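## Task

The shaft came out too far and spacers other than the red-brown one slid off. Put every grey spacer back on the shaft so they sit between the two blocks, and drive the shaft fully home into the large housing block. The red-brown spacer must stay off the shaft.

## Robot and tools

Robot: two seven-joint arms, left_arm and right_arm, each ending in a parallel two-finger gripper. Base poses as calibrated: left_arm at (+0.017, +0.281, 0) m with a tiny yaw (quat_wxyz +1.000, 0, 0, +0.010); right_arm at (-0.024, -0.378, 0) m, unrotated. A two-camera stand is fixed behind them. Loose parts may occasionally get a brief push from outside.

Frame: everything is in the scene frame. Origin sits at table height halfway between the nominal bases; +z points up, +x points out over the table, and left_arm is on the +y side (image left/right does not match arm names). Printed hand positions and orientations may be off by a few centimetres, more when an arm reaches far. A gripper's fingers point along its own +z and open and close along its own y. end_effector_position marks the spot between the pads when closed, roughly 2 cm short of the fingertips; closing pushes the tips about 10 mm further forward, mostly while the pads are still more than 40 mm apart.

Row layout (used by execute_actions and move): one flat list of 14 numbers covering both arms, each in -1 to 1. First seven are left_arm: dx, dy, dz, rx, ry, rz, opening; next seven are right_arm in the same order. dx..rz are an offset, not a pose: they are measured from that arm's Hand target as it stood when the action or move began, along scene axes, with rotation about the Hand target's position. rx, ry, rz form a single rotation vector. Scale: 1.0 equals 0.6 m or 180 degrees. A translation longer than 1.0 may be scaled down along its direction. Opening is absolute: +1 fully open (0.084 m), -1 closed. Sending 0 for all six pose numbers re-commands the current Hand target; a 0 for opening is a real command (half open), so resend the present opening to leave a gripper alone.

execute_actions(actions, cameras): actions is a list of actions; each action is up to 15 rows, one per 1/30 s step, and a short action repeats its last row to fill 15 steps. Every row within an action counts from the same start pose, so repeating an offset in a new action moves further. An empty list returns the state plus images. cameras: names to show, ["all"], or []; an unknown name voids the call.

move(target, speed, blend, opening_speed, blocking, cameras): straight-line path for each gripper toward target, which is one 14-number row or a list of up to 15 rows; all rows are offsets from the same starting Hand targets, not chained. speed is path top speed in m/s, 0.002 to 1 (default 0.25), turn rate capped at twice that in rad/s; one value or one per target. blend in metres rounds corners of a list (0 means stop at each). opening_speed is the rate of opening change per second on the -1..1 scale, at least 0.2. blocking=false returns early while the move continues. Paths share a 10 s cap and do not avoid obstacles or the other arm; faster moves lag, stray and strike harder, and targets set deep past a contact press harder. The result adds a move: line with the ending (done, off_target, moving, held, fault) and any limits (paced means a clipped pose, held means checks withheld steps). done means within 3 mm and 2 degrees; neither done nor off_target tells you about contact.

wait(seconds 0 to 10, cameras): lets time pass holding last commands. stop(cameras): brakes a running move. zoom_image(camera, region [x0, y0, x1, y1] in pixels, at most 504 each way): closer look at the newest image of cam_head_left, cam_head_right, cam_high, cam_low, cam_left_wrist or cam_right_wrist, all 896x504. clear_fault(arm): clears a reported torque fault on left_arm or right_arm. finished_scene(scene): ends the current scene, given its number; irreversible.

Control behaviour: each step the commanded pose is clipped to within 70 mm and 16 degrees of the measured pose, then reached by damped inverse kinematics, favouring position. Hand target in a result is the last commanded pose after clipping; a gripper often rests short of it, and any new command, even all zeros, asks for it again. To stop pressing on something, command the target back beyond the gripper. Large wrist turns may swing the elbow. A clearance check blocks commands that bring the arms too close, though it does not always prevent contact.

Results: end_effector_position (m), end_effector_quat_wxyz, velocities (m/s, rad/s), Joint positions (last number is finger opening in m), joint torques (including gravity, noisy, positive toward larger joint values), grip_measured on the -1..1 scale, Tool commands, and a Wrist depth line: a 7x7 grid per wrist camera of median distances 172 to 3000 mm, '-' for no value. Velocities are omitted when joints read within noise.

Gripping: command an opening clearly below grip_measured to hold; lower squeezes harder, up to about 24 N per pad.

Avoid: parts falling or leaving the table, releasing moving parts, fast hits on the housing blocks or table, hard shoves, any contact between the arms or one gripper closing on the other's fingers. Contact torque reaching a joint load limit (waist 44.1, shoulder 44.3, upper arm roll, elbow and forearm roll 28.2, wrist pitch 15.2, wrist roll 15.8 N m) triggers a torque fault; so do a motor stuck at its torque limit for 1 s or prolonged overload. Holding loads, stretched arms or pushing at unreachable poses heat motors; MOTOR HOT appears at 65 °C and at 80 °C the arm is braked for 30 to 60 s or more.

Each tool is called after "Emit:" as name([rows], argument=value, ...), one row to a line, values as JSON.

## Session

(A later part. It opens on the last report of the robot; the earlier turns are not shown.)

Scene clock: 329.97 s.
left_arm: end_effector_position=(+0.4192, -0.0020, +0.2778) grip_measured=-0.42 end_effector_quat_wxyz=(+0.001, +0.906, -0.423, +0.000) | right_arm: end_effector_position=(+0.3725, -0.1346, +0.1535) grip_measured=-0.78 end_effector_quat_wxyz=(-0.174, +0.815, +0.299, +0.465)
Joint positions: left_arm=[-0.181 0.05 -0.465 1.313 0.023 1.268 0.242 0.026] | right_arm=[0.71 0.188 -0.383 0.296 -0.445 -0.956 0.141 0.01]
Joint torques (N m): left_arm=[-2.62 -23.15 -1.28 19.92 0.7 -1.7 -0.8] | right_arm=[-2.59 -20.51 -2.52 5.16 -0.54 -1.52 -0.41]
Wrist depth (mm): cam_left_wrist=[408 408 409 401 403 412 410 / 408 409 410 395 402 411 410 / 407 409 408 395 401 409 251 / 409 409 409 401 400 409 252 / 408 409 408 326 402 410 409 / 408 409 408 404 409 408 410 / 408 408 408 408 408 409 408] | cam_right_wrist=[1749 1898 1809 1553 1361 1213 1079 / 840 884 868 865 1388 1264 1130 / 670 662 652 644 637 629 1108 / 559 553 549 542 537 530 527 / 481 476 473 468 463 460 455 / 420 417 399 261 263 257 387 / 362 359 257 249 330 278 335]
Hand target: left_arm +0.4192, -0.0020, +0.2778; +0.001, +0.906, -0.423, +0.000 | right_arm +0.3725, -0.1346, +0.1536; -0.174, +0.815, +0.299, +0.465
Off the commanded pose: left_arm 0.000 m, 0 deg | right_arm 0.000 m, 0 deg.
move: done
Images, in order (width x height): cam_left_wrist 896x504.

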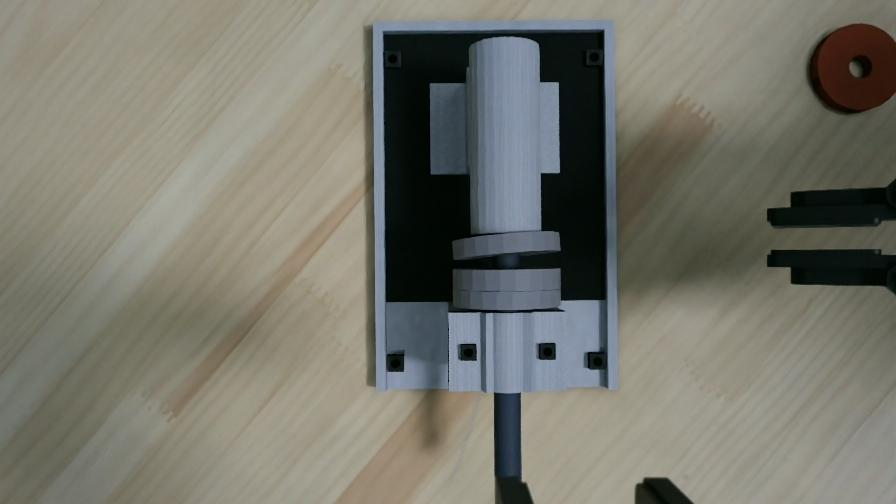

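Emit:
move([
  [-0.0575,0.0667,-0.133,0,0,0,-0.4,-0.06,-0.06,0.03,0,0,0,-0.76],
  [-0.0575,0.0667,-0.333,0,0,0,-0.4,-0.06,-0.06,0.03,0,0,0,-0.76],
  [-0.0575,0.0667,-0.333,0,0,0,-0.85,-0.06,-0.06,0.03,0,0,0,-0.76],
], speed=[0.2,0.12,0.05], opening_speed=1)

Emit:
move(target=[0.00325,-0.0038,0,0,0,0,-0.85,0,0,0.0,0,0,0,-0.76], speed=0.015, cameras=["cam_left_wrist"])

Scene clock: 333.53 s.
left_arm: end_effector_position=(+0.3847, +0.0380, +0.0780) grip_measured=-0.69 end_effector_quat_wxyz=(+0.001, +0.906, -0.423, +0.000) | right_arm: end_effector_position=(+0.3365, -0.1706, +0.1715) grip_measured=-0.78 end_effector_quat_wxyz=(-0.174, +0.815, +0.299, +0.465)
Joint positions: left_arm=[-0.167 0.15 -0.437 0.805 0.1 0.671 0.215 0.014] | right_arm=[0.653 -0.019 -0.45 0.132 -0.553 -0.907 0.09 0.01]
Joint torques (N m): left_arm=[-2.33 -22.88 -1.19 16.65 0.57 -3.14 -0.32] | right_arm=[-2.63 -15.63 -1.6 6.38 -0.75 -1.6 0.73]
Wrist depth (mm): cam_left_wrist=[209 209 209 - - 201 210 / 209 209 201 - - 201 210 / 209 209 209 - - 201 209 / 208 209 208 - - 203 209 / 208 209 203 - - 203 210 / 208 209 209 209 209 209 210 / 208 208 208 209 209 209 209] | cam_right_wrist=[210 215 1903 1611 1402 1257 1108 / 219 221 863 920 1434 1315 1157 / 226 227 691 688 680 669 1153 / - 237 582 576 571 566 560 / 490 249 502 342 495 489 483 / 432 308 320 303 314 318 426 / 385 383 369 355 365 336 368]
Hand target: left_arm +0.3847, +0.0380, +0.0780; +0.001, +0.906, -0.423, +0.000 | right_arm +0.3365, -0.1706, +0.1716; -0.174, +0.815, +0.299, +0.465
Off the commanded pose: left_arm 0.000 m, 0 deg | right_arm 0.000 m, 0 deg.
move: done

Scene clock: 334.27 s.
left_arm: end_effector_position=(+0.3866, +0.0357, +0.0780) grip_measured=-0.69 end_effector_quat_wxyz=(+0.001, +0.906, -0.423, +0.000) | right_arm: end_effector_position=(+0.3365, -0.1706, +0.1716) grip_measured=-0.78 end_effector_quat_wxyz=(-0.174, +0.815, +0.299, +0.465)
Joint positions: left_arm=[-0.17 0.158 -0.437 0.815 0.106 0.674 0.209 0.014] | right_arm=[0.653 -0.019 -0.45 0.132 -0.553 -0.907 0.09 0.01]
Joint torques (N m): left_arm=[-3.48 -23.08 -1.17 17.86 0.77 -2.41 -0.7] | right_arm=[-2.24 -15.53 -1.47 6.39 -0.69 -1.58 0.8]
Wrist depth (mm): cam_left_wrist=[208 209 201 - - 202 210 / 209 209 201 - - 201 210 / 208 209 201 - - 201 209 / 208 209 209 - - 203 209 / 208 209 209 - - 199 209 / 209 208 208 208 209 209 209 / 208 208 208 209 209 209 209] | cam_right_wrist=[213 214 1882 1615 1405 1246 1112 / 220 220 864 919 1440 1320 1160 / 224 227 656 687 678 671 1149 / - 235 555 579 571 565 560 / 513 249 503 500 495 489 484 / 432 308 320 303 314 319 427 / 385 382 368 355 365 335 368]
Hand target: left_arm +0.3867, +0.0357, +0.0780; +0.001, +0.906, -0.423, +0.000 | right_arm +0.3365, -0.1706, +0.1716; -0.174, +0.815, +0.299, +0.465
Off the commanded pose: left_arm 0.000 m, 0 deg | right_arm 0.000 m, 0 deg.
move: done
Images, in order (width x height): cam_left_wrist 896x504.

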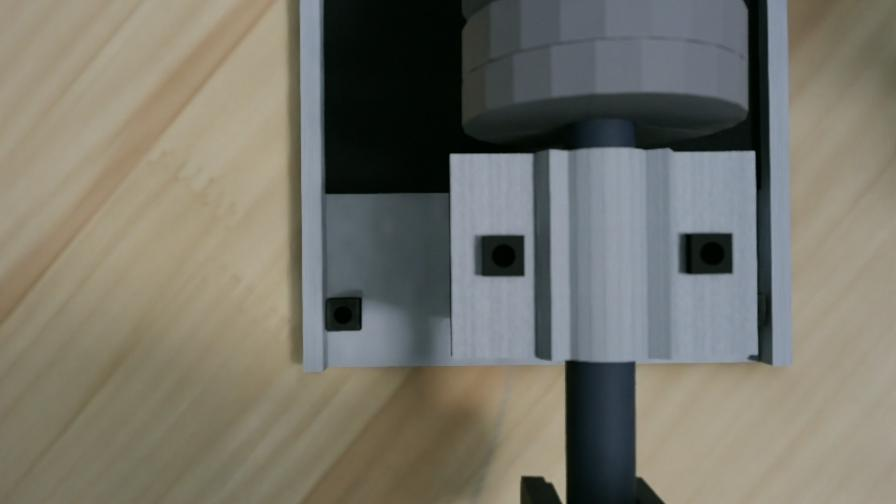

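Emit:
move(target=[0.00325,-0.0038,0,0,0,0,-0.85,0,0,0.0,0,0,0,-0.76], speed=0.015)

Emit:
move(target=[0.00217,-0.00253,0,0,0,0,-0.85,0,0,0.0,0,0,0,-0.76], speed=0.015, cameras=["cam_left_wrist"])

Scene clock: 335.17 s.
left_arm: end_effector_position=(+0.3886, +0.0335, +0.0780) grip_measured=-0.69 end_effector_quat_wxyz=(+0.001, +0.906, -0.423, +0.000) | right_arm: end_effector_position=(+0.3365, -0.1706, +0.1716) grip_measured=-0.78 end_effector_quat_wxyz=(-0.174, +0.815, +0.299, +0.465)
Joint positions: left_arm=[-0.173 0.167 -0.436 0.826 0.111 0.677 0.203 0.014] | right_arm=[0.653 -0.019 -0.45 0.132 -0.553 -0.907 0.09 0.01]
Joint torques (N m): left_arm=[-3.23 -23.44 -1.11 17.85 0.61 -2.58 -0.51] | right_arm=[-2.62 -15.43 -1.42 6.5 -0.92 -1.45 0.84]
Wrist depth (mm): cam_left_wrist=[209 209 201 - - 202 210 / 209 209 201 - - 202 210 / 209 208 201 - - 201 209 / 209 209 209 - - 203 209 / 209 208 209 - - 199 209 / 208 208 209 209 209 209 209 / 208 208 209 209 209 209 210] | cam_right_wrist=[214 213 1882 1611 1408 1248 1116 / 218 220 866 919 1422 1317 1164 / - 226 654 687 679 671 1153 / - 235 554 578 572 566 558 / 513 248 481 500 494 489 484 / 432 309 317 303 314 319 426 / 385 383 368 355 365 335 368]
Hand target: left_arm +0.3886, +0.0334, +0.0780; +0.001, +0.906, -0.423, +0.000 | right_arm +0.3365, -0.1706, +0.1716; -0.174, +0.815, +0.299, +0.465
Off the commanded pose: left_arm 0.000 m, 0 deg | right_arm 0.000 m, 0 deg.
move: done

Scene clock: 335.87 s.
left_arm: end_effector_position=(+0.3899, +0.0319, +0.0780) grip_measured=-0.69 end_effector_quat_wxyz=(+0.001, +0.906, -0.423, +0.000) | right_arm: end_effector_position=(+0.3365, -0.1706, +0.1716) grip_measured=-0.78 end_effector_quat_wxyz=(-0.174, +0.815, +0.299, +0.465)
Joint positions: left_arm=[-0.175 0.173 -0.436 0.834 0.114 0.679 0.2 0.014] | right_arm=[0.653 -0.019 -0.45 0.132 -0.553 -0.907 0.09 0.01]
Joint torques (N m): left_arm=[-3.27 -23 -1.24 17.77 1.04 -2.46 -0.76] | right_arm=[-2.51 -15.49 -1.71 6.6 -0.76 -1.52 0.77]
Wrist depth (mm): cam_left_wrist=[209 209 201 - - 201 210 / 209 209 201 - - 202 209 / 209 209 201 201 - 201 209 / 209 209 209 - - 203 210 / 208 208 209 - - 199 209 / 208 208 208 209 209 209 209 / 208 208 209 209 209 209 209] | cam_right_wrist=[215 213 1818 1611 1405 1248 1110 / - 219 862 921 1420 1310 1160 / - 226 655 686 679 673 1147 / - 235 555 579 572 566 561 / 513 248 481 502 494 488 484 / 432 324 315 303 314 318 427 / 385 383 368 355 364 336 369]
Hand target: left_arm +0.3899, +0.0319, +0.0780; +0.001, +0.906, -0.423, +0.000 | right_arm +0.3365, -0.1706, +0.1716; -0.174, +0.815, +0.299, +0.465
Off the commanded pose: left_arm 0.000 m, 0 deg | right_arm 0.000 m, 0 deg.
move: done
Images, in order (width x height): cam_left_wrist 896x504.

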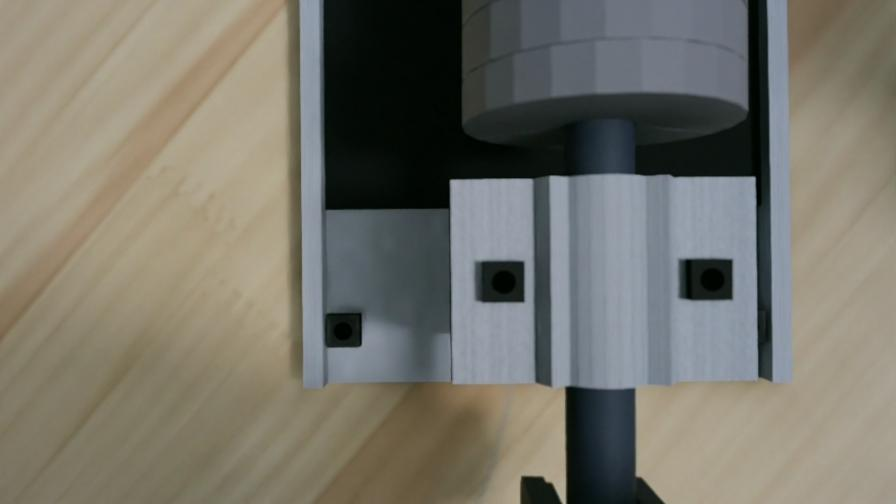

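Emit:
move(target=[0.00217,-0.00253,0,0,0,0,-0.85,0,0,0.0,0,0,0,-0.76], speed=0.015, cameras=["cam_left_wrist"])

Scene clock: 336.77 s.
left_arm: end_effector_position=(+0.3911, +0.0305, +0.0779) grip_measured=-0.69 end_effector_quat_wxyz=(+0.000, +0.906, -0.423, +0.000) | right_arm: end_effector_position=(+0.3365, -0.1706, +0.1716) grip_measured=-0.78 end_effector_quat_wxyz=(-0.174, +0.815, +0.299, +0.465)
Joint positions: left_arm=[-0.177 0.179 -0.435 0.841 0.118 0.682 0.196 0.014] | right_arm=[0.653 -0.019 -0.45 0.132 -0.553 -0.907 0.09 0.01]
Joint torques (N m): left_arm=[-3.36 -24.38 -1.43 25.03 1.05 -9.55 -0.51] | right_arm=[-2.74 -15.36 -1.69 6.67 -0.79 -1.51 0.76]
Wrist depth (mm): cam_left_wrist=[208 208 200 - - 201 209 / 208 208 200 - - 201 209 / 208 208 200 - - 201 209 / 207 208 208 - - 203 209 / 208 208 208 - - 198 209 / 208 208 208 - - 209 209 / 208 208 208 208 208 209 209] | cam_right_wrist=[215 212 1823 1604 1405 1255 1108 / - 220 858 922 1428 1315 1160 / - 225 654 689 678 670 1153 / - 234 555 577 572 565 561 / 514 247 481 499 495 489 485 / 431 411 315 303 314 318 426 / 385 383 368 355 364 336 369]
Hand target: left_arm +0.3912, +0.0304, +0.0780; +0.001, +0.906, -0.423, +0.000 | right_arm +0.3365, -0.1706, +0.1716; -0.174, +0.815, +0.299, +0.465
Off the commanded pose: left_arm 0.000 m, 0 deg | right_arm 0.000 m, 0 deg.
move: done
Images, in order (width x height): cam_left_wrist 896x504.

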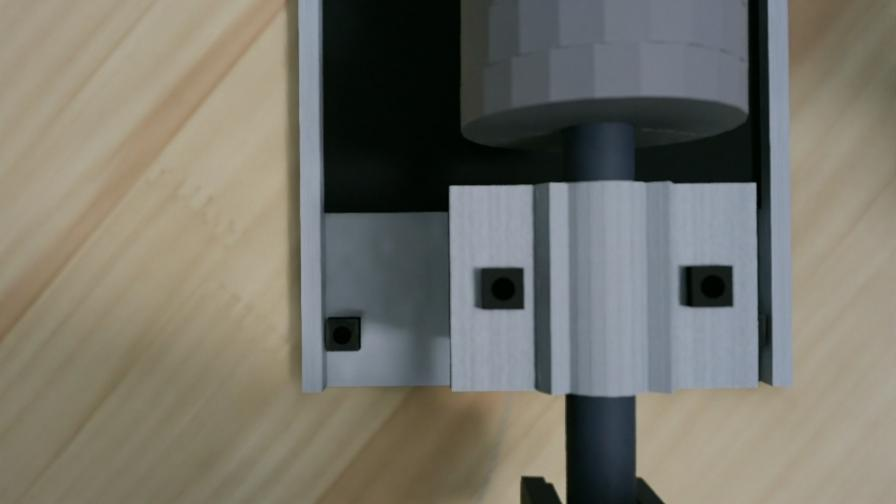

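Emit:
move([
  [-0.0003,0.0004,0.0007,0,0,0,-0.8,0,0,0.0,0,0,0,-0.76],
  [0.0,0.0,0.0007,0,0,0,-0.8,0,0,0.0,0,0,0,-0.76],
  [0.0005,0.0003,0.0005,0,0,0,-0.8,0,0,0.0,0,0,0,-0.76],
  [0.0008,0.0003,0,0,0,0,-0.8,0,0,0.0,0,0,0,-0.76],
  [0.0008,0.0001,-0.0005,0,0,0,-0.8,0,0,0.0,0,0,0,-0.76],
  [0.0005,-0.0006,-0.0007,0,0,0,-0.8,0,0,0.0,0,0,0,-0.76],
  [0.0002,-0.001,-0.0005,0,0,0,-0.8,0,0,0.0,0,0,0,-0.76],
  [0.0001,-0.0012,0,0,0,0,-0.8,0,0,0.0,0,0,0,-0.76],
  [0.0004,-0.0012,0.0005,0,0,0,-0.8,0,0,0.0,0,0,0,-0.76],
  [0.0010,-0.0011,0.0007,0,0,0,-0.8,0,0,0.0,0,0,0,-0.76],
  [0.0010,-0.0011,0.000,0,0,0,-0.8,0,0,0.0,0,0,0,-0.76],
], speed=0.004, cameras=["cam_left_wrist"])

Scene clock: 340.07 s.
left_arm: end_effector_position=(+0.3918, +0.0297, +0.0780) grip_measured=-0.69 end_effector_quat_wxyz=(+0.001, +0.906, -0.423, +0.000) | right_arm: end_effector_position=(+0.3365, -0.1706, +0.1716) grip_measured=-0.78 end_effector_quat_wxyz=(-0.174, +0.815, +0.299, +0.465)
Joint positions: left_arm=[-0.178 0.182 -0.435 0.845 0.119 0.683 0.195 0.014] | right_arm=[0.653 -0.019 -0.45 0.132 -0.553 -0.907 0.09 0.01]
Joint torques (N m): left_arm=[1.28 -25.8 -0.42 19.1 0.73 -4.57 0.52] | right_arm=[-2.37 -15.53 -1.45 6.82 -0.81 -1.72 0.77]
Wrist depth (mm): cam_left_wrist=[208 208 201 - - 202 209 / 209 208 209 - - 201 210 / 208 208 201 201 - 201 209 / 208 209 209 - - 203 209 / 208 209 209 - - 199 209 / 208 208 209 - - 209 209 / 208 208 209 209 209 209 209] | cam_right_wrist=[213 212 1804 1600 1408 1250 1114 / - 219 854 921 1420 1317 1160 / - 225 655 686 680 668 1151 / - 234 556 576 572 565 560 / 514 247 482 498 494 490 483 / 432 411 315 303 314 318 426 / 385 383 368 355 365 335 368]
Hand target: left_arm +0.3918, +0.0297, +0.0780; +0.001, +0.906, -0.423, +0.000 | right_arm +0.3365, -0.1706, +0.1716; -0.174, +0.815, +0.299, +0.465
Off the commanded pose: left_arm 0.000 m, 0 deg | right_arm 0.000 m, 0 deg.
move: done
Images, in order (width x height): cam_left_wrist 896x504.

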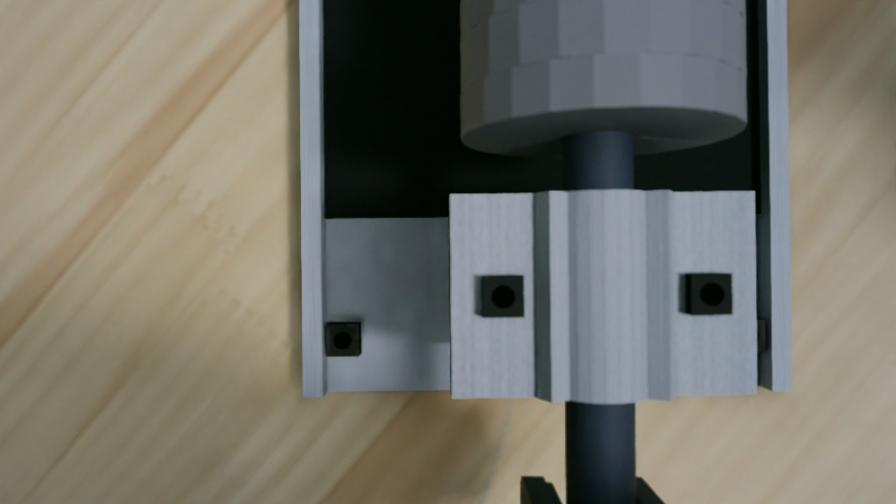

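Emit:
move(target=[0.00217,-0.00253,0,0,0,0,-0.85,0,0,0.0,0,0,0,-0.76], speed=0.015, cameras=["cam_left_wrist"])

Scene clock: 341.00 s.
left_arm: end_effector_position=(+0.3931, +0.0282, +0.0780) grip_measured=-0.69 end_effector_quat_wxyz=(+0.001, +0.906, -0.423, +0.000) | right_arm: end_effector_position=(+0.3365, -0.1706, +0.1716) grip_measured=-0.78 end_effector_quat_wxyz=(-0.174, +0.815, +0.299, +0.465)
Joint positions: left_arm=[-0.18 0.188 -0.434 0.852 0.123 0.685 0.191 0.014] | right_arm=[0.653 -0.019 -0.45 0.132 -0.553 -0.907 0.09 0.01]
Joint torques (N m): left_arm=[-2.27 -25.68 -0.21 19.35 1.12 -3.02 -0.63] | right_arm=[-2.66 -15.81 -1.43 6.44 -0.8 -1.6 0.87]
Wrist depth (mm): cam_left_wrist=[208 208 201 - - 201 209 / 209 208 208 - - 202 210 / 208 208 201 201 - 201 209 / 208 208 208 - - 203 209 / 208 208 208 - - 198 209 / 208 208 208 - - 209 209 / 208 208 209 209 208 209 209] | cam_right_wrist=[216 212 1823 1615 1391 1248 1112 / - 218 857 922 1425 1315 1162 / - 225 651 687 678 672 1153 / - 234 554 578 572 565 560 / 512 248 480 499 494 489 484 / 447 411 315 303 314 318 427 / 385 383 368 355 365 335 368]
Hand target: left_arm +0.3931, +0.0282, +0.0780; +0.001, +0.906, -0.423, +0.000 | right_arm +0.3365, -0.1706, +0.1716; -0.174, +0.815, +0.299, +0.465
Off the commanded pose: left_arm 0.000 m, 0 deg | right_arm 0.000 m, 0 deg.
move: done
Images, in order (width x height): cam_left_wrist 896x504.

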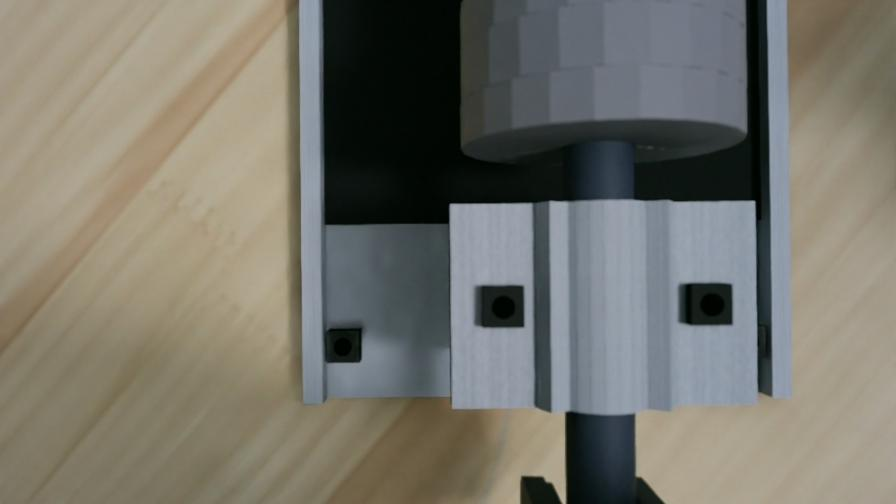

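Emit:
move(target=[0.00542,-0.00633,0,0,0,0,-0.85,0,0,0.0,0,0,0,-0.76], speed=0.02, cameras=["cam_left_wrist"])

Scene clock: 341.97 s.
left_arm: end_effector_position=(+0.3964, +0.0244, +0.0780) grip_measured=-0.69 end_effector_quat_wxyz=(+0.001, +0.906, -0.423, +0.000) | right_arm: end_effector_position=(+0.3365, -0.1706, +0.1716) grip_measured=-0.78 end_effector_quat_wxyz=(-0.174, +0.815, +0.299, +0.465)
Joint positions: left_arm=[-0.185 0.202 -0.433 0.87 0.131 0.69 0.182 0.014] | right_arm=[0.653 -0.019 -0.45 0.132 -0.553 -0.907 0.09 0.01]
Joint torques (N m): left_arm=[-2.19 -26.64 -0.46 19.5 0.96 -3.05 -0.49] | right_arm=[-2.64 -15.46 -1.58 6.41 -0.69 -1.5 0.79]
Wrist depth (mm): cam_left_wrist=[208 209 201 - - 201 210 / 209 209 201 - - 201 209 / 209 208 201 201 - 201 209 / 208 208 209 - - 201 209 / 209 208 209 - - 199 209 / 208 208 208 - - - 209 / 208 208 208 209 - 209 209] | cam_right_wrist=[- 211 1736 1596 1405 1253 1112 / - 219 852 918 1420 1312 1158 / - 224 650 689 679 669 1153 / 598 234 552 578 571 565 560 / 513 248 330 498 494 490 485 / 446 412 312 303 314 318 426 / 385 383 368 355 366 335 369]
Hand target: left_arm +0.3964, +0.0244, +0.0780; +0.001, +0.906, -0.423, +0.000 | right_arm +0.3365, -0.1706, +0.1716; -0.174, +0.815, +0.299, +0.465
Off the commanded pose: left_arm 0.000 m, 0 deg | right_arm 0.000 m, 0 deg.
move: done
Images, in order (width x height): cam_left_wrist 896x504.

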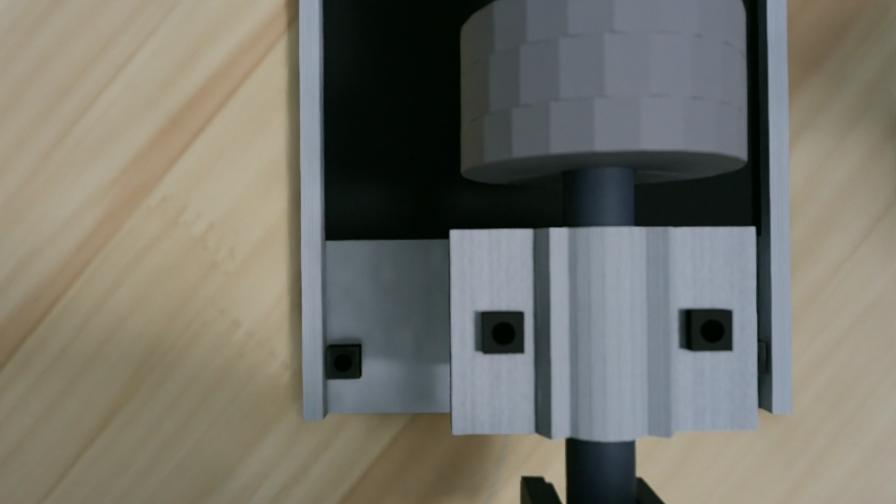

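Emit:
move(target=[0.0065,-0.0076,0,0,0,0,-0.85,0,0,0.0,0,0,0,-0.76], speed=0.02, cameras=["cam_left_wrist"])

Scene clock: 342.93 s.
left_arm: end_effector_position=(+0.4001, +0.0200, +0.0779) grip_measured=-0.69 end_effector_quat_wxyz=(+0.000, +0.906, -0.423, +0.000) | right_arm: end_effector_position=(+0.3365, -0.1706, +0.1716) grip_measured=-0.78 end_effector_quat_wxyz=(-0.174, +0.815, +0.299, +0.465)
Joint positions: left_arm=[-0.191 0.22 -0.431 0.893 0.141 0.698 0.172 0.014] | right_arm=[0.653 -0.019 -0.45 0.132 -0.553 -0.907 0.09 0.01]
Joint torques (N m): left_arm=[-3.37 -27.03 -1.71 26.62 1.03 -10.59 -0.52] | right_arm=[-2.94 -15.56 -1.53 6.62 -0.71 -1.48 0.75]
Wrist depth (mm): cam_left_wrist=[208 208 200 - - 201 209 / 208 208 200 - - 201 209 / 208 208 200 - - 201 209 / 208 208 200 201 - 200 209 / 208 208 208 - - 203 209 / 208 208 208 - - 199 209 / 208 208 208 - - 209 209] | cam_right_wrist=[- 210 1749 1607 1402 1255 1105 / - 218 792 919 1425 1320 1166 / - 224 648 688 679 669 1153 / 598 234 276 576 571 564 560 / 513 248 324 499 494 490 484 / 446 412 311 303 314 318 426 / 386 383 368 354 365 335 369]
Hand target: left_arm +0.4003, +0.0199, +0.0780; +0.001, +0.906, -0.423, +0.000 | right_arm +0.3365, -0.1706, +0.1716; -0.174, +0.815, +0.299, +0.465
Off the commanded pose: left_arm 0.000 m, 0 deg | right_arm 0.000 m, 0 deg.
move: done
Images, in order (width x height): cam_left_wrist 896x504.

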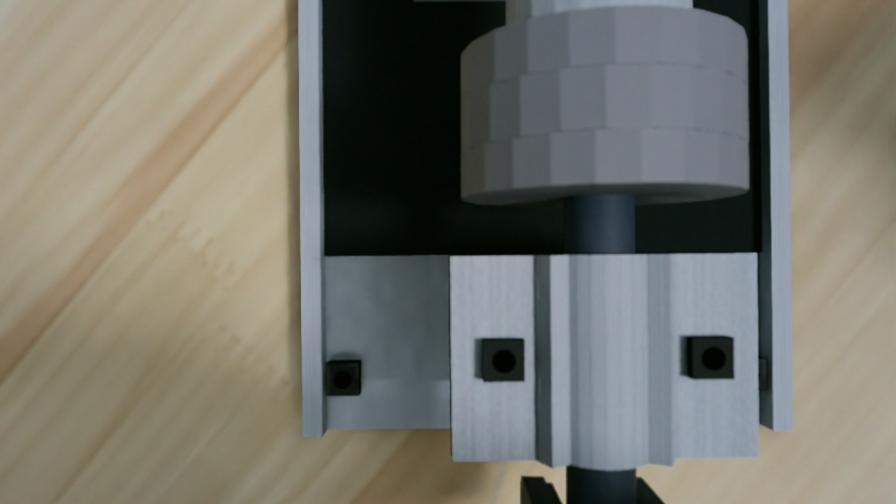

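Emit:
move([
  [-0.001,0.0012,0,0,0,0,-0.85,0,0,0,0,0,0,-0.76],
  [-0.001,0.0012,0,0,0,0,-0.4,0,0,0,0,0,0,-0.76],
  [-0.001,0.0012,0.2,0,0,0,-0.4,0,0,0,0,0,0,-0.76],
  [-0.0,0.0,0.333,0,0,0,-0.4,0,0,0,0,0,0,-0.76],
], speed=[0.03,0.05,0.15,0.2], cameras=["cam_left_wrist","cam_right_wrist"])

Scene clock: 346.63 s.
left_arm: end_effector_position=(+0.4003, +0.0199, +0.2777) grip_measured=-0.42 end_effector_quat_wxyz=(+0.001, +0.906, -0.423, +0.000) | right_arm: end_effector_position=(+0.3365, -0.1706, +0.1716) grip_measured=-0.78 end_effector_quat_wxyz=(-0.174, +0.815, +0.299, +0.465)
Joint positions: left_arm=[-0.162 -0.055 -0.446 1.205 -0.026 1.254 0.295 0.026] | right_arm=[0.653 -0.019 -0.45 0.132 -0.553 -0.907 0.09 0.01]
Joint torques (N m): left_arm=[2.03 -20.12 0.58 19.81 0.72 -1.74 -0.43] | right_arm=[-2.56 -15.31 -1.43 6.31 -0.47 -1.54 0.83]
Wrist depth (mm): cam_left_wrist=[408 410 410 398 400 410 405 / 409 409 409 401 401 411 409 / 409 409 409 325 402 409 410 / 409 407 408 400 400 411 410 / 408 408 409 326 403 409 410 / 408 409 410 409 409 409 410 / 410 408 409 409 410 410 410] | cam_right_wrist=[1767 1979 1882 1611 1408 1241 1108 / 892 943 926 920 1420 1315 1158 / 713 705 693 687 679 671 1149 / 597 589 583 577 571 565 560 / 512 507 504 499 494 489 484 / 446 444 320 303 314 319 427 / 385 383 368 355 365 335 368]
Hand target: left_arm +0.4003, +0.0199, +0.2778; +0.001, +0.906, -0.423, +0.000 | right_arm +0.3365, -0.1706, +0.1716; -0.174, +0.815, +0.299, +0.465
Off the commanded pose: left_arm 0.000 m, 0 deg | right_arm 0.000 m, 0 deg.
move: done
Images, in order (width x height): cam_left_wrist 896x504, cam_right_wrist 896x504.

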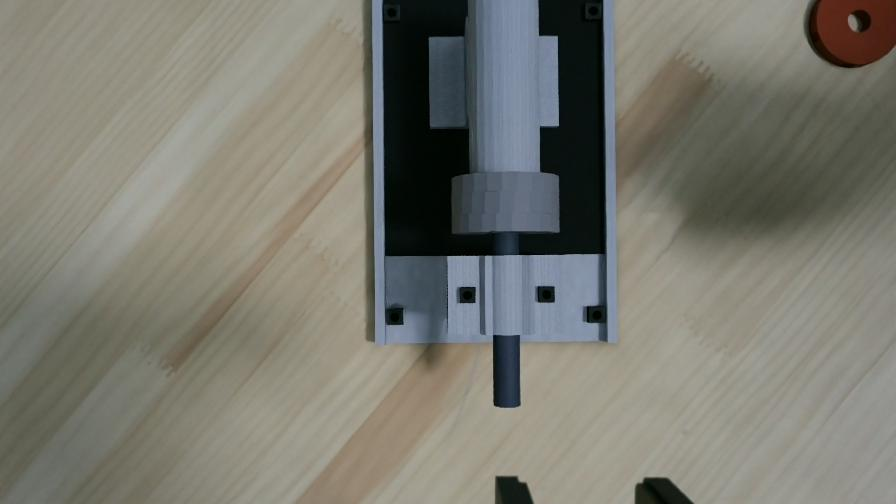

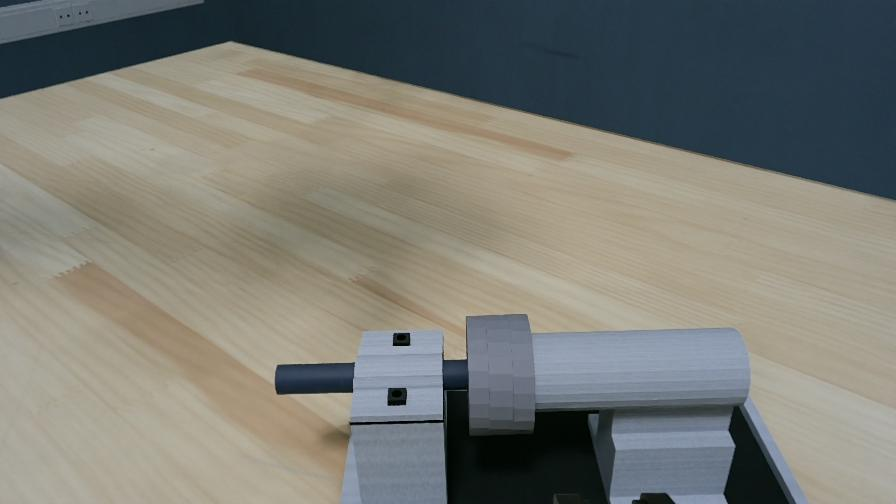

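Emit:
move([
  [-0.0055,0.0064,-0.2,0,0,0,-0.4,0,0,0,0,0,0,-0.76],
  [-0.0055,0.0064,-0.333,0,0,0,-0.4,0,0,0,0,0,0,-0.76],
  [-0.0055,0.0064,-0.333,0,0,0,-0.85,0,0,0,0,0,0,-0.76],
], speed=[0.2,0.12,0.05], opening_speed=1)

Emit:
move(target=[0.00217,-0.00253,0,0,0,0,-0.85,0,0,0.0,0,0,0,-0.76], speed=0.01)

Scene clock: 350.33 s.
left_arm: end_effector_position=(+0.3970, +0.0237, +0.0780) grip_measured=-0.69 end_effector_quat_wxyz=(+0.001, +0.906, -0.423, +0.000) | right_arm: end_effector_position=(+0.3365, -0.1706, +0.1716) grip_measured=-0.78 end_effector_quat_wxyz=(-0.174, +0.815, +0.299, +0.465)
Joint positions: left_arm=[-0.183 0.205 -0.435 0.874 0.134 0.691 0.18 0.014] | right_arm=[0.653 -0.019 -0.45 0.132 -0.553 -0.907 0.09 0.01]
Joint torques (N m): left_arm=[-0.93 -25.17 -0.5 17 0.56 -3.11 -0.36] | right_arm=[-2.33 -15.8 -1.51 6.53 -0.72 -1.49 0.86]
Wrist depth (mm): cam_left_wrist=[209 209 201 - - 201 210 / 209 209 209 - - 201 210 / 209 208 201 201 - 201 209 / 209 209 201 - - 201 209 / 208 209 209 - - 199 209 / 208 209 209 - - 199 209 / 208 208 209 208 - 209 209] | cam_right_wrist=[- 211 1741 1611 1408 1241 1107 / - 218 794 921 1425 1317 1158 / - 224 651 689 678 671 1153 / 597 234 299 578 571 565 561 / 513 248 325 499 494 489 485 / 447 413 313 302 314 319 427 / 385 382 368 355 365 336 369]
Hand target: left_arm +0.3970, +0.0237, +0.0780; +0.001, +0.906, -0.423, +0.000 | right_arm +0.3365, -0.1706, +0.1716; -0.174, +0.815, +0.299, +0.465
Off the commanded pose: left_arm 0.000 m, 0 deg | right_arm 0.000 m, 0 deg.
move: done

Scene clock: 351.03 s.
left_arm: end_effector_position=(+0.3982, +0.0223, +0.0779) grip_measured=-0.69 end_effector_quat_wxyz=(+0.001, +0.906, -0.423, +0.000) | right_arm: end_effector_position=(+0.3365, -0.1706, +0.1716) grip_measured=-0.78 end_effector_quat_wxyz=(-0.174, +0.815, +0.299, +0.465)
Joint positions: left_arm=[-0.185 0.211 -0.435 0.881 0.137 0.694 0.176 0.014] | right_arm=[0.653 -0.019 -0.45 0.132 -0.553 -0.907 0.09 0.01]
Joint torques (N m): left_arm=[-3.67 -27.19 -1.93 27.11 0.99 -9.55 -0.59] | right_arm=[-2.39 -15.72 -1.25 6.53 -0.8 -1.58 0.7]
Wrist depth (mm): cam_left_wrist=[208 208 200 - - 201 209 / 208 208 200 - - 201 209 / 208 208 200 - - 201 209 / 208 208 201 - - 200 209 / 208 208 208 - - 198 209 / 208 208 208 - - 199 209 / 208 208 208 208 - 209 208] | cam_right_wrist=[- 210 1741 1611 1402 1246 1105 / - 219 794 920 1443 1312 1162 / - 224 650 687 678 669 1153 / 597 234 291 578 572 565 561 / 513 247 323 498 494 490 484 / 447 412 311 303 314 318 426 / 385 383 368 355 365 335 368]
Hand target: left_arm +0.3983, +0.0222, +0.0780; +0.001, +0.906, -0.423, +0.000 | right_arm +0.3365, -0.1706, +0.1716; -0.174, +0.815, +0.299, +0.465
Off the commanded pose: left_arm 0.000 m, 0 deg | right_arm 0.000 m, 0 deg.
move: done

Emit:
move([
  [-0.0003,0.0004,0.0007,0,0,0,-0.85,0,0,0.0,0,0,0,-0.76],
  [0.0005,-0.0002,0.0007,0,0,0,-0.85,0,0,0.0,0,0,0,-0.76],
  [0.0010,-0.0001,0.0005,0,0,0,-0.85,0,0,0.0,0,0,0,-0.76],
  [0.0013,-0.0001,0,0,0,0,-0.85,0,0,0.0,0,0,0,-0.76],
  [0.0013,-0.0003,-0.0005,0,0,0,-0.85,0,0,0.0,0,0,0,-0.76],
  [0.0010,-0.0010,-0.0007,0,0,0,-0.85,0,0,0.0,0,0,0,-0.76],
  [0.0007,-0.0016,-0.0005,0,0,0,-0.85,0,0,0.0,0,0,0,-0.76],
  [0.0006,-0.0018,0,0,0,0,-0.85,0,0,0.0,0,0,0,-0.76],
  [0.0009,-0.0018,0.0005,0,0,0,-0.85,0,0,0.0,0,0,0,-0.76],
  [0.0016,-0.0019,0.0007,0,0,0,-0.85,0,0,0.0,0,0,0,-0.76],
  [0.0016,-0.0019,0.000,0,0,0,-0.85,0,0,0.0,0,0,0,-0.76],
], speed=0.004, cameras=["cam_left_wrist"])

Scene clock: 353.53 s.
left_arm: end_effector_position=(+0.3992, +0.0210, +0.0780) grip_measured=-0.69 end_effector_quat_wxyz=(+0.001, +0.906, -0.423, +0.000) end_effector_velocity=(+0.002, -0.002, +0.000) end_effector_angular_velocity=(-0.005, -0.007, -0.002) | right_arm: end_effector_position=(+0.3365, -0.1706, +0.1716) grip_measured=-0.78 end_effector_quat_wxyz=(-0.174, +0.815, +0.299, +0.465)
Joint positions: left_arm=[-0.187 0.215 -0.435 0.887 0.139 0.696 0.174 0.014] | right_arm=[0.653 -0.019 -0.45 0.132 -0.553 -0.907 0.09 0.01]
Joint velocities: left_arm=[-0.001 0.003 0 0.002 0.002 -0.009 0 0] | right_arm=[within noise]
Joint torques (N m): left_arm=[-4.65 -31.57 -3.27 28.9 0.81 -11.64 0.05] | right_arm=[-2.2 -15.21 -1.31 6.6 -0.77 -1.61 0.81]
Wrist depth (mm): cam_left_wrist=[208 208 200 - - 201 209 / 208 208 200 - - 200 209 / 208 208 200 - - 200 209 / 207 208 200 - - 200 209 / 208 207 208 - - 199 209 / 208 208 208 - - 199 209 / 208 208 208 208 - 208 209] | cam_right_wrist=[- 210 1745 1596 1414 1250 1110 / - 218 794 921 1431 1315 1162 / - 224 649 689 679 670 1151 / 599 234 283 576 571 566 560 / 514 248 323 500 496 489 484 / 447 412 310 303 314 318 426 / 385 383 368 355 365 336 369]
Hand target: left_arm +0.3992, +0.0210, +0.0780; +0.001, +0.906, -0.423, +0.000 | right_arm +0.3365, -0.1706, +0.1716; -0.174, +0.815, +0.299, +0.465
Off the commanded pose: left_arm 0.000 m, 0 deg | right_arm 0.000 m, 0 deg.
move: done
Images, in order (width x height): cam_left_wrist 896x504.

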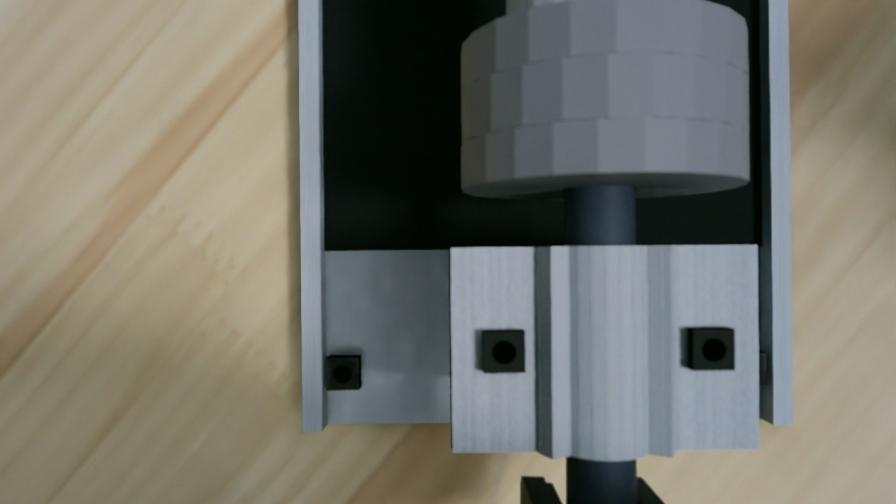

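Emit:
move([
  [-0.001,0.0012,0,0,0,0,-0.85,0,0,0,0,0,0,-0.76],
  [-0.001,0.0012,0,0,0,0,-0.4,0,0,0,0,0,0,-0.76],
  [-0.001,0.0012,0.2,0,0,0,-0.4,0,0,0,0,0,0,-0.76],
  [-0.0315,0.0367,0.333,0,0,0,-0.4,0,0,0,0,0,0,-0.76],
], speed=[0.03,0.05,0.15,0.2], cameras=["cam_left_wrist","cam_right_wrist","cam_high"])

Emit:
zoom_image(camera="cam_left_wrist", region=[400, 100, 610, 350])

Emit:
zoom_image(camera="cam_high", region=[350, 180, 480, 290])

Scene clock: 357.33 s.
left_arm: end_effector_position=(+0.3803, +0.0431, +0.2777) grip_measured=-0.42 end_effector_quat_wxyz=(+0.001, +0.906, -0.423, +0.000) | right_arm: end_effector_position=(+0.3365, -0.1706, +0.1716) grip_measured=-0.78 end_effector_quat_wxyz=(-0.174, +0.815, +0.299, +0.465)
Joint positions: left_arm=[-0.146 -0.163 -0.423 1.1 -0.071 1.25 0.352 0.026] | right_arm=[0.653 -0.019 -0.45 0.132 -0.553 -0.907 0.09 0.01]
Joint torques (N m): left_arm=[1.93 -23.45 1.94 19.79 -0.64 -1.69 0.83] | right_arm=[-2.03 -15.33 -1.17 6.75 -0.65 -1.64 0.74]
Wrist depth (mm): cam_left_wrist=[409 409 410 402 402 409 410 / 410 408 409 323 402 411 411 / 409 409 408 325 402 408 410 / 408 408 408 324 404 410 409 / 408 408 409 409 410 410 410 / 409 407 408 410 409 409 410 / 409 408 408 408 408 409 408] | cam_right_wrist=[1772 1962 1882 1604 1402 1253 1108 / 890 946 929 921 1431 1320 1164 / 715 703 693 687 680 671 1158 / 596 591 584 578 572 566 560 / 512 507 504 499 495 489 484 / 448 444 320 303 314 318 426 / 385 383 368 355 365 336 369]
Hand target: left_arm +0.3803, +0.0431, +0.2778; +0.001, +0.906, -0.423, +0.000 | right_arm +0.3365, -0.1706, +0.1716; -0.174, +0.815, +0.299, +0.465
Off the commanded pose: left_arm 0.000 m, 0 deg | right_arm 0.000 m, 0 deg.
move: done
Images, in order (width x height): cam_high 896x504, cam_left_wrist 896x504, cam_right_wrist 896x504.

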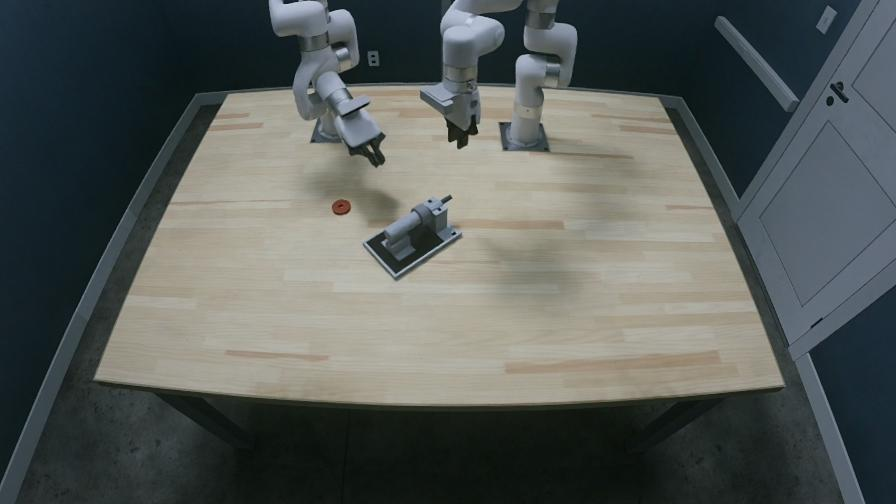

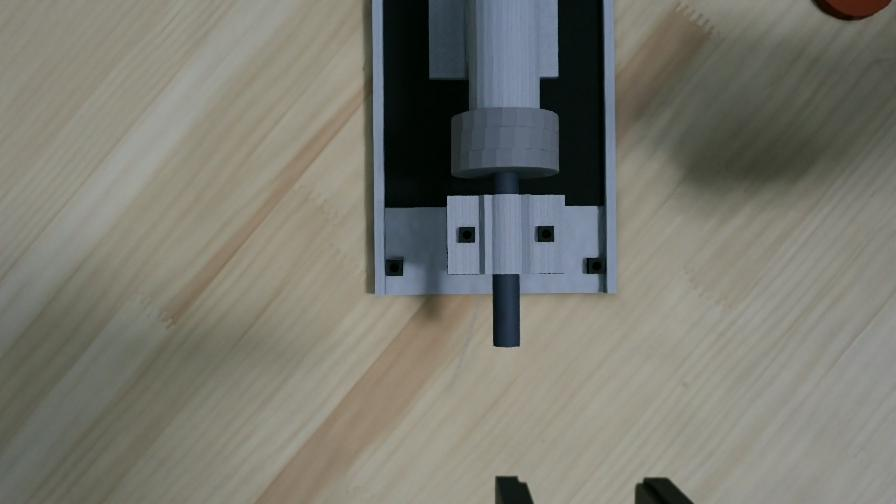

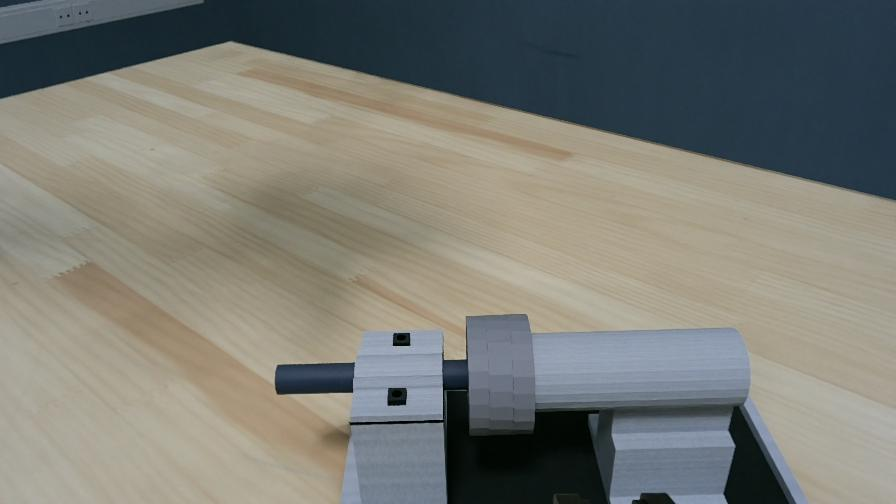

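Scaled by 2.016 from the camera's 896x504 image, which has a finer 1280x720 frame.

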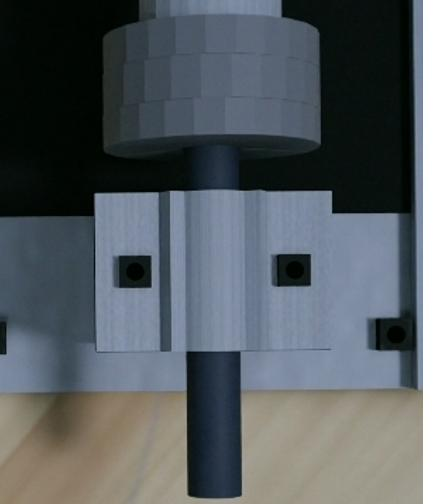

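Scaled by 3.877 from the camera's 896x504 image, which has a finer 1280x720 frame.

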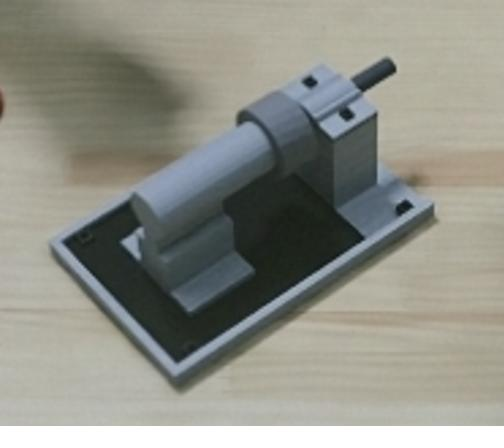

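Emit:
move([
  [0,0,-0.02,0,0,0,-1,0,0,0,0,0,0,-0.76],
  [-0.003,0.0035,-0.25,0,0,0,-1,0,0,0,0,0,0,-0.76],
  [-0.003,0.0035,-0.333,0,0,0,-1,0,0,0,0,0,0,-0.76],
], speed=[0.2,0.2,0.1], cameras=["cam_left_wrist","cam_right_wrist"])

Scene clock: 360.63 s.
left_arm: end_effector_position=(+0.3785, +0.0452, +0.0780) grip_measured=-1.00 end_effector_quat_wxyz=(+0.001, +0.906, -0.423, +0.000) | right_arm: end_effector_position=(+0.3365, -0.1706, +0.1716) grip_measured=-0.78 end_effector_quat_wxyz=(-0.174, +0.815, +0.299, +0.465)
Joint positions: left_arm=[-0.156 0.122 -0.442 0.77 0.083 0.662 0.233 0] | right_arm=[0.653 -0.019 -0.45 0.132 -0.553 -0.907 0.09 0.01]
Joint torques (N m): left_arm=[-2.65 -21.61 -0.1 15.71 0.74 -3.15 -0.74] | right_arm=[-2.4 -15.22 -1.5 6.68 -0.85 -1.61 0.75]
Wrist depth (mm): cam_left_wrist=[209 209 201 - - 201 210 / 209 209 201 - - 202 209 / 208 209 209 - - 203 210 / 209 209 209 - - 198 210 / 209 209 209 209 209 209 209 / 208 208 209 209 209 209 209 / 208 208 208 209 209 209 209] | cam_right_wrist=[210 226 1872 1604 1405 1248 1112 / 218 232 925 920 1434 1320 1158 / 223 233 691 689 677 670 1151 / 234 247 584 578 571 566 561 / 247 259 502 499 495 489 484 / 431 313 325 303 314 319 427 / 385 384 368 354 365 336 369]
Hand target: left_arm +0.3785, +0.0452, +0.0780; +0.001, +0.906, -0.423, +0.000 | right_arm +0.3365, -0.1706, +0.1716; -0.174, +0.815, +0.299, +0.465
Off the commanded pose: left_arm 0.000 m, 0 deg | right_arm 0.000 m, 0 deg.
move: done
Images, in order (width x height): cam_left_wrist 896x504, cam_right_wrist 896x504.

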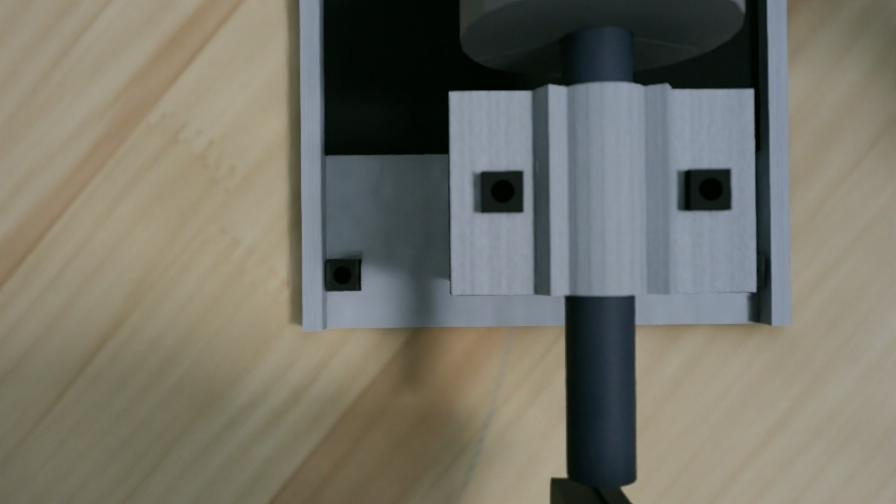

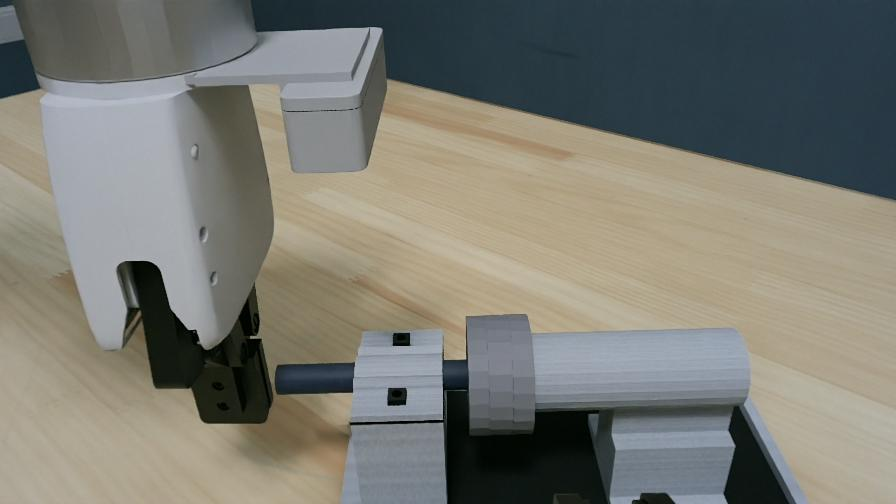

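Emit:
move(target=[0.0038,-0.0044,0,0,0,0,-1,0,0,0,0,0,0,-0.76], speed=0.01)

Emit:
move(target=[0.0022,-0.0025,0,0,0,0,-1,0,0,0,0,0,0,-0.76], speed=0.01, cameras=["cam_left_wrist","cam_right_wrist"])

Scene clock: 361.60 s.
left_arm: end_effector_position=(+0.3808, +0.0425, +0.0780) grip_measured=-1.00 end_effector_quat_wxyz=(+0.001, +0.906, -0.423, +0.000) | right_arm: end_effector_position=(+0.3365, -0.1706, +0.1716) grip_measured=-0.78 end_effector_quat_wxyz=(-0.174, +0.815, +0.299, +0.465)
Joint positions: left_arm=[-0.159 0.132 -0.441 0.783 0.09 0.665 0.226 0] | right_arm=[0.653 -0.019 -0.45 0.132 -0.553 -0.907 0.09 0.01]
Joint torques (N m): left_arm=[-2.73 -22.07 -0.26 16.81 0.59 -1.77 -0.74] | right_arm=[-2.23 -15.38 -1.21 6.69 -0.56 -1.62 0.7]
Wrist depth (mm): cam_left_wrist=[209 209 201 - - 202 210 / 209 209 201 - - 201 209 / 209 209 209 - - 201 210 / 208 209 208 - - 198 210 / 209 209 209 203 203 203 209 / 208 208 208 209 209 209 209 / 208 208 208 209 208 209 209] | cam_right_wrist=[211 223 1893 1611 1405 1255 1110 / 218 227 868 919 1422 1320 1160 / 223 228 693 689 679 669 1153 / 235 244 584 578 571 564 560 / 253 254 503 500 495 489 484 / 431 311 320 303 314 319 426 / 385 383 368 354 365 336 368]
Hand target: left_arm +0.3808, +0.0425, +0.0780; +0.001, +0.906, -0.423, +0.000 | right_arm +0.3365, -0.1706, +0.1716; -0.174, +0.815, +0.299, +0.465
Off the commanded pose: left_arm 0.000 m, 0 deg | right_arm 0.000 m, 0 deg.
move: done

Scene clock: 362.30 s.
left_arm: end_effector_position=(+0.3821, +0.0411, +0.0780) grip_measured=-1.00 end_effector_quat_wxyz=(+0.001, +0.906, -0.423, +0.000) | right_arm: end_effector_position=(+0.3365, -0.1706, +0.1716) grip_measured=-0.78 end_effector_quat_wxyz=(-0.174, +0.815, +0.299, +0.465)
Joint positions: left_arm=[-0.161 0.138 -0.441 0.79 0.093 0.667 0.222 0] | right_arm=[0.653 -0.019 -0.45 0.132 -0.553 -0.907 0.09 0.01]
Joint torques (N m): left_arm=[-2.63 -22.82 -0.26 16.68 0.92 -1.63 -0.69] | right_arm=[-2.4 -14.9 -1.11 6.51 -0.6 -1.62 0.66]
Wrist depth (mm): cam_left_wrist=[209 209 201 - - 201 209 / 209 209 201 201 - 201 210 / 209 208 209 - - 201 210 / 208 209 209 - - 198 209 / 208 208 209 203 - 203 209 / 208 208 209 209 209 209 209 / 208 208 208 209 209 209 209] | cam_right_wrist=[212 220 1893 1596 1402 1250 1110 / 219 224 866 920 1425 1320 1164 / 224 227 691 687 680 669 1149 / 234 242 582 577 571 566 560 / 490 253 503 499 494 488 484 / 432 411 320 303 314 319 426 / 385 383 368 355 365 335 368]
Hand target: left_arm +0.3821, +0.0410, +0.0780; +0.001, +0.906, -0.423, +0.000 | right_arm +0.3365, -0.1706, +0.1716; -0.174, +0.815, +0.299, +0.465
Off the commanded pose: left_arm 0.000 m, 0 deg | right_arm 0.000 m, 0 deg.
move: done
Images, in order (width x height): cam_left_wrist 896x504, cam_right_wrist 896x504.

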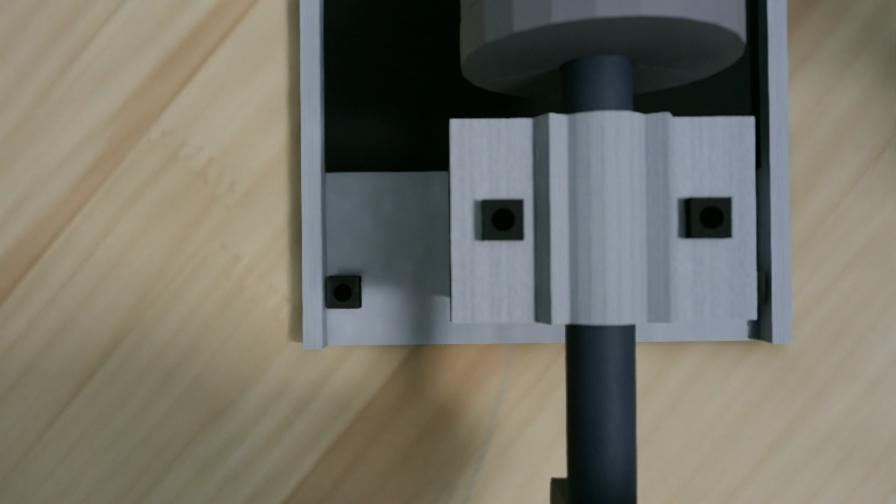

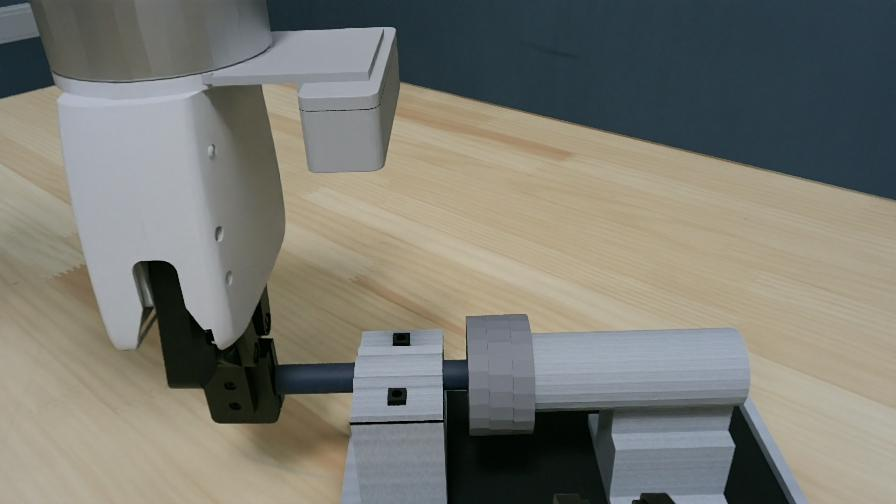

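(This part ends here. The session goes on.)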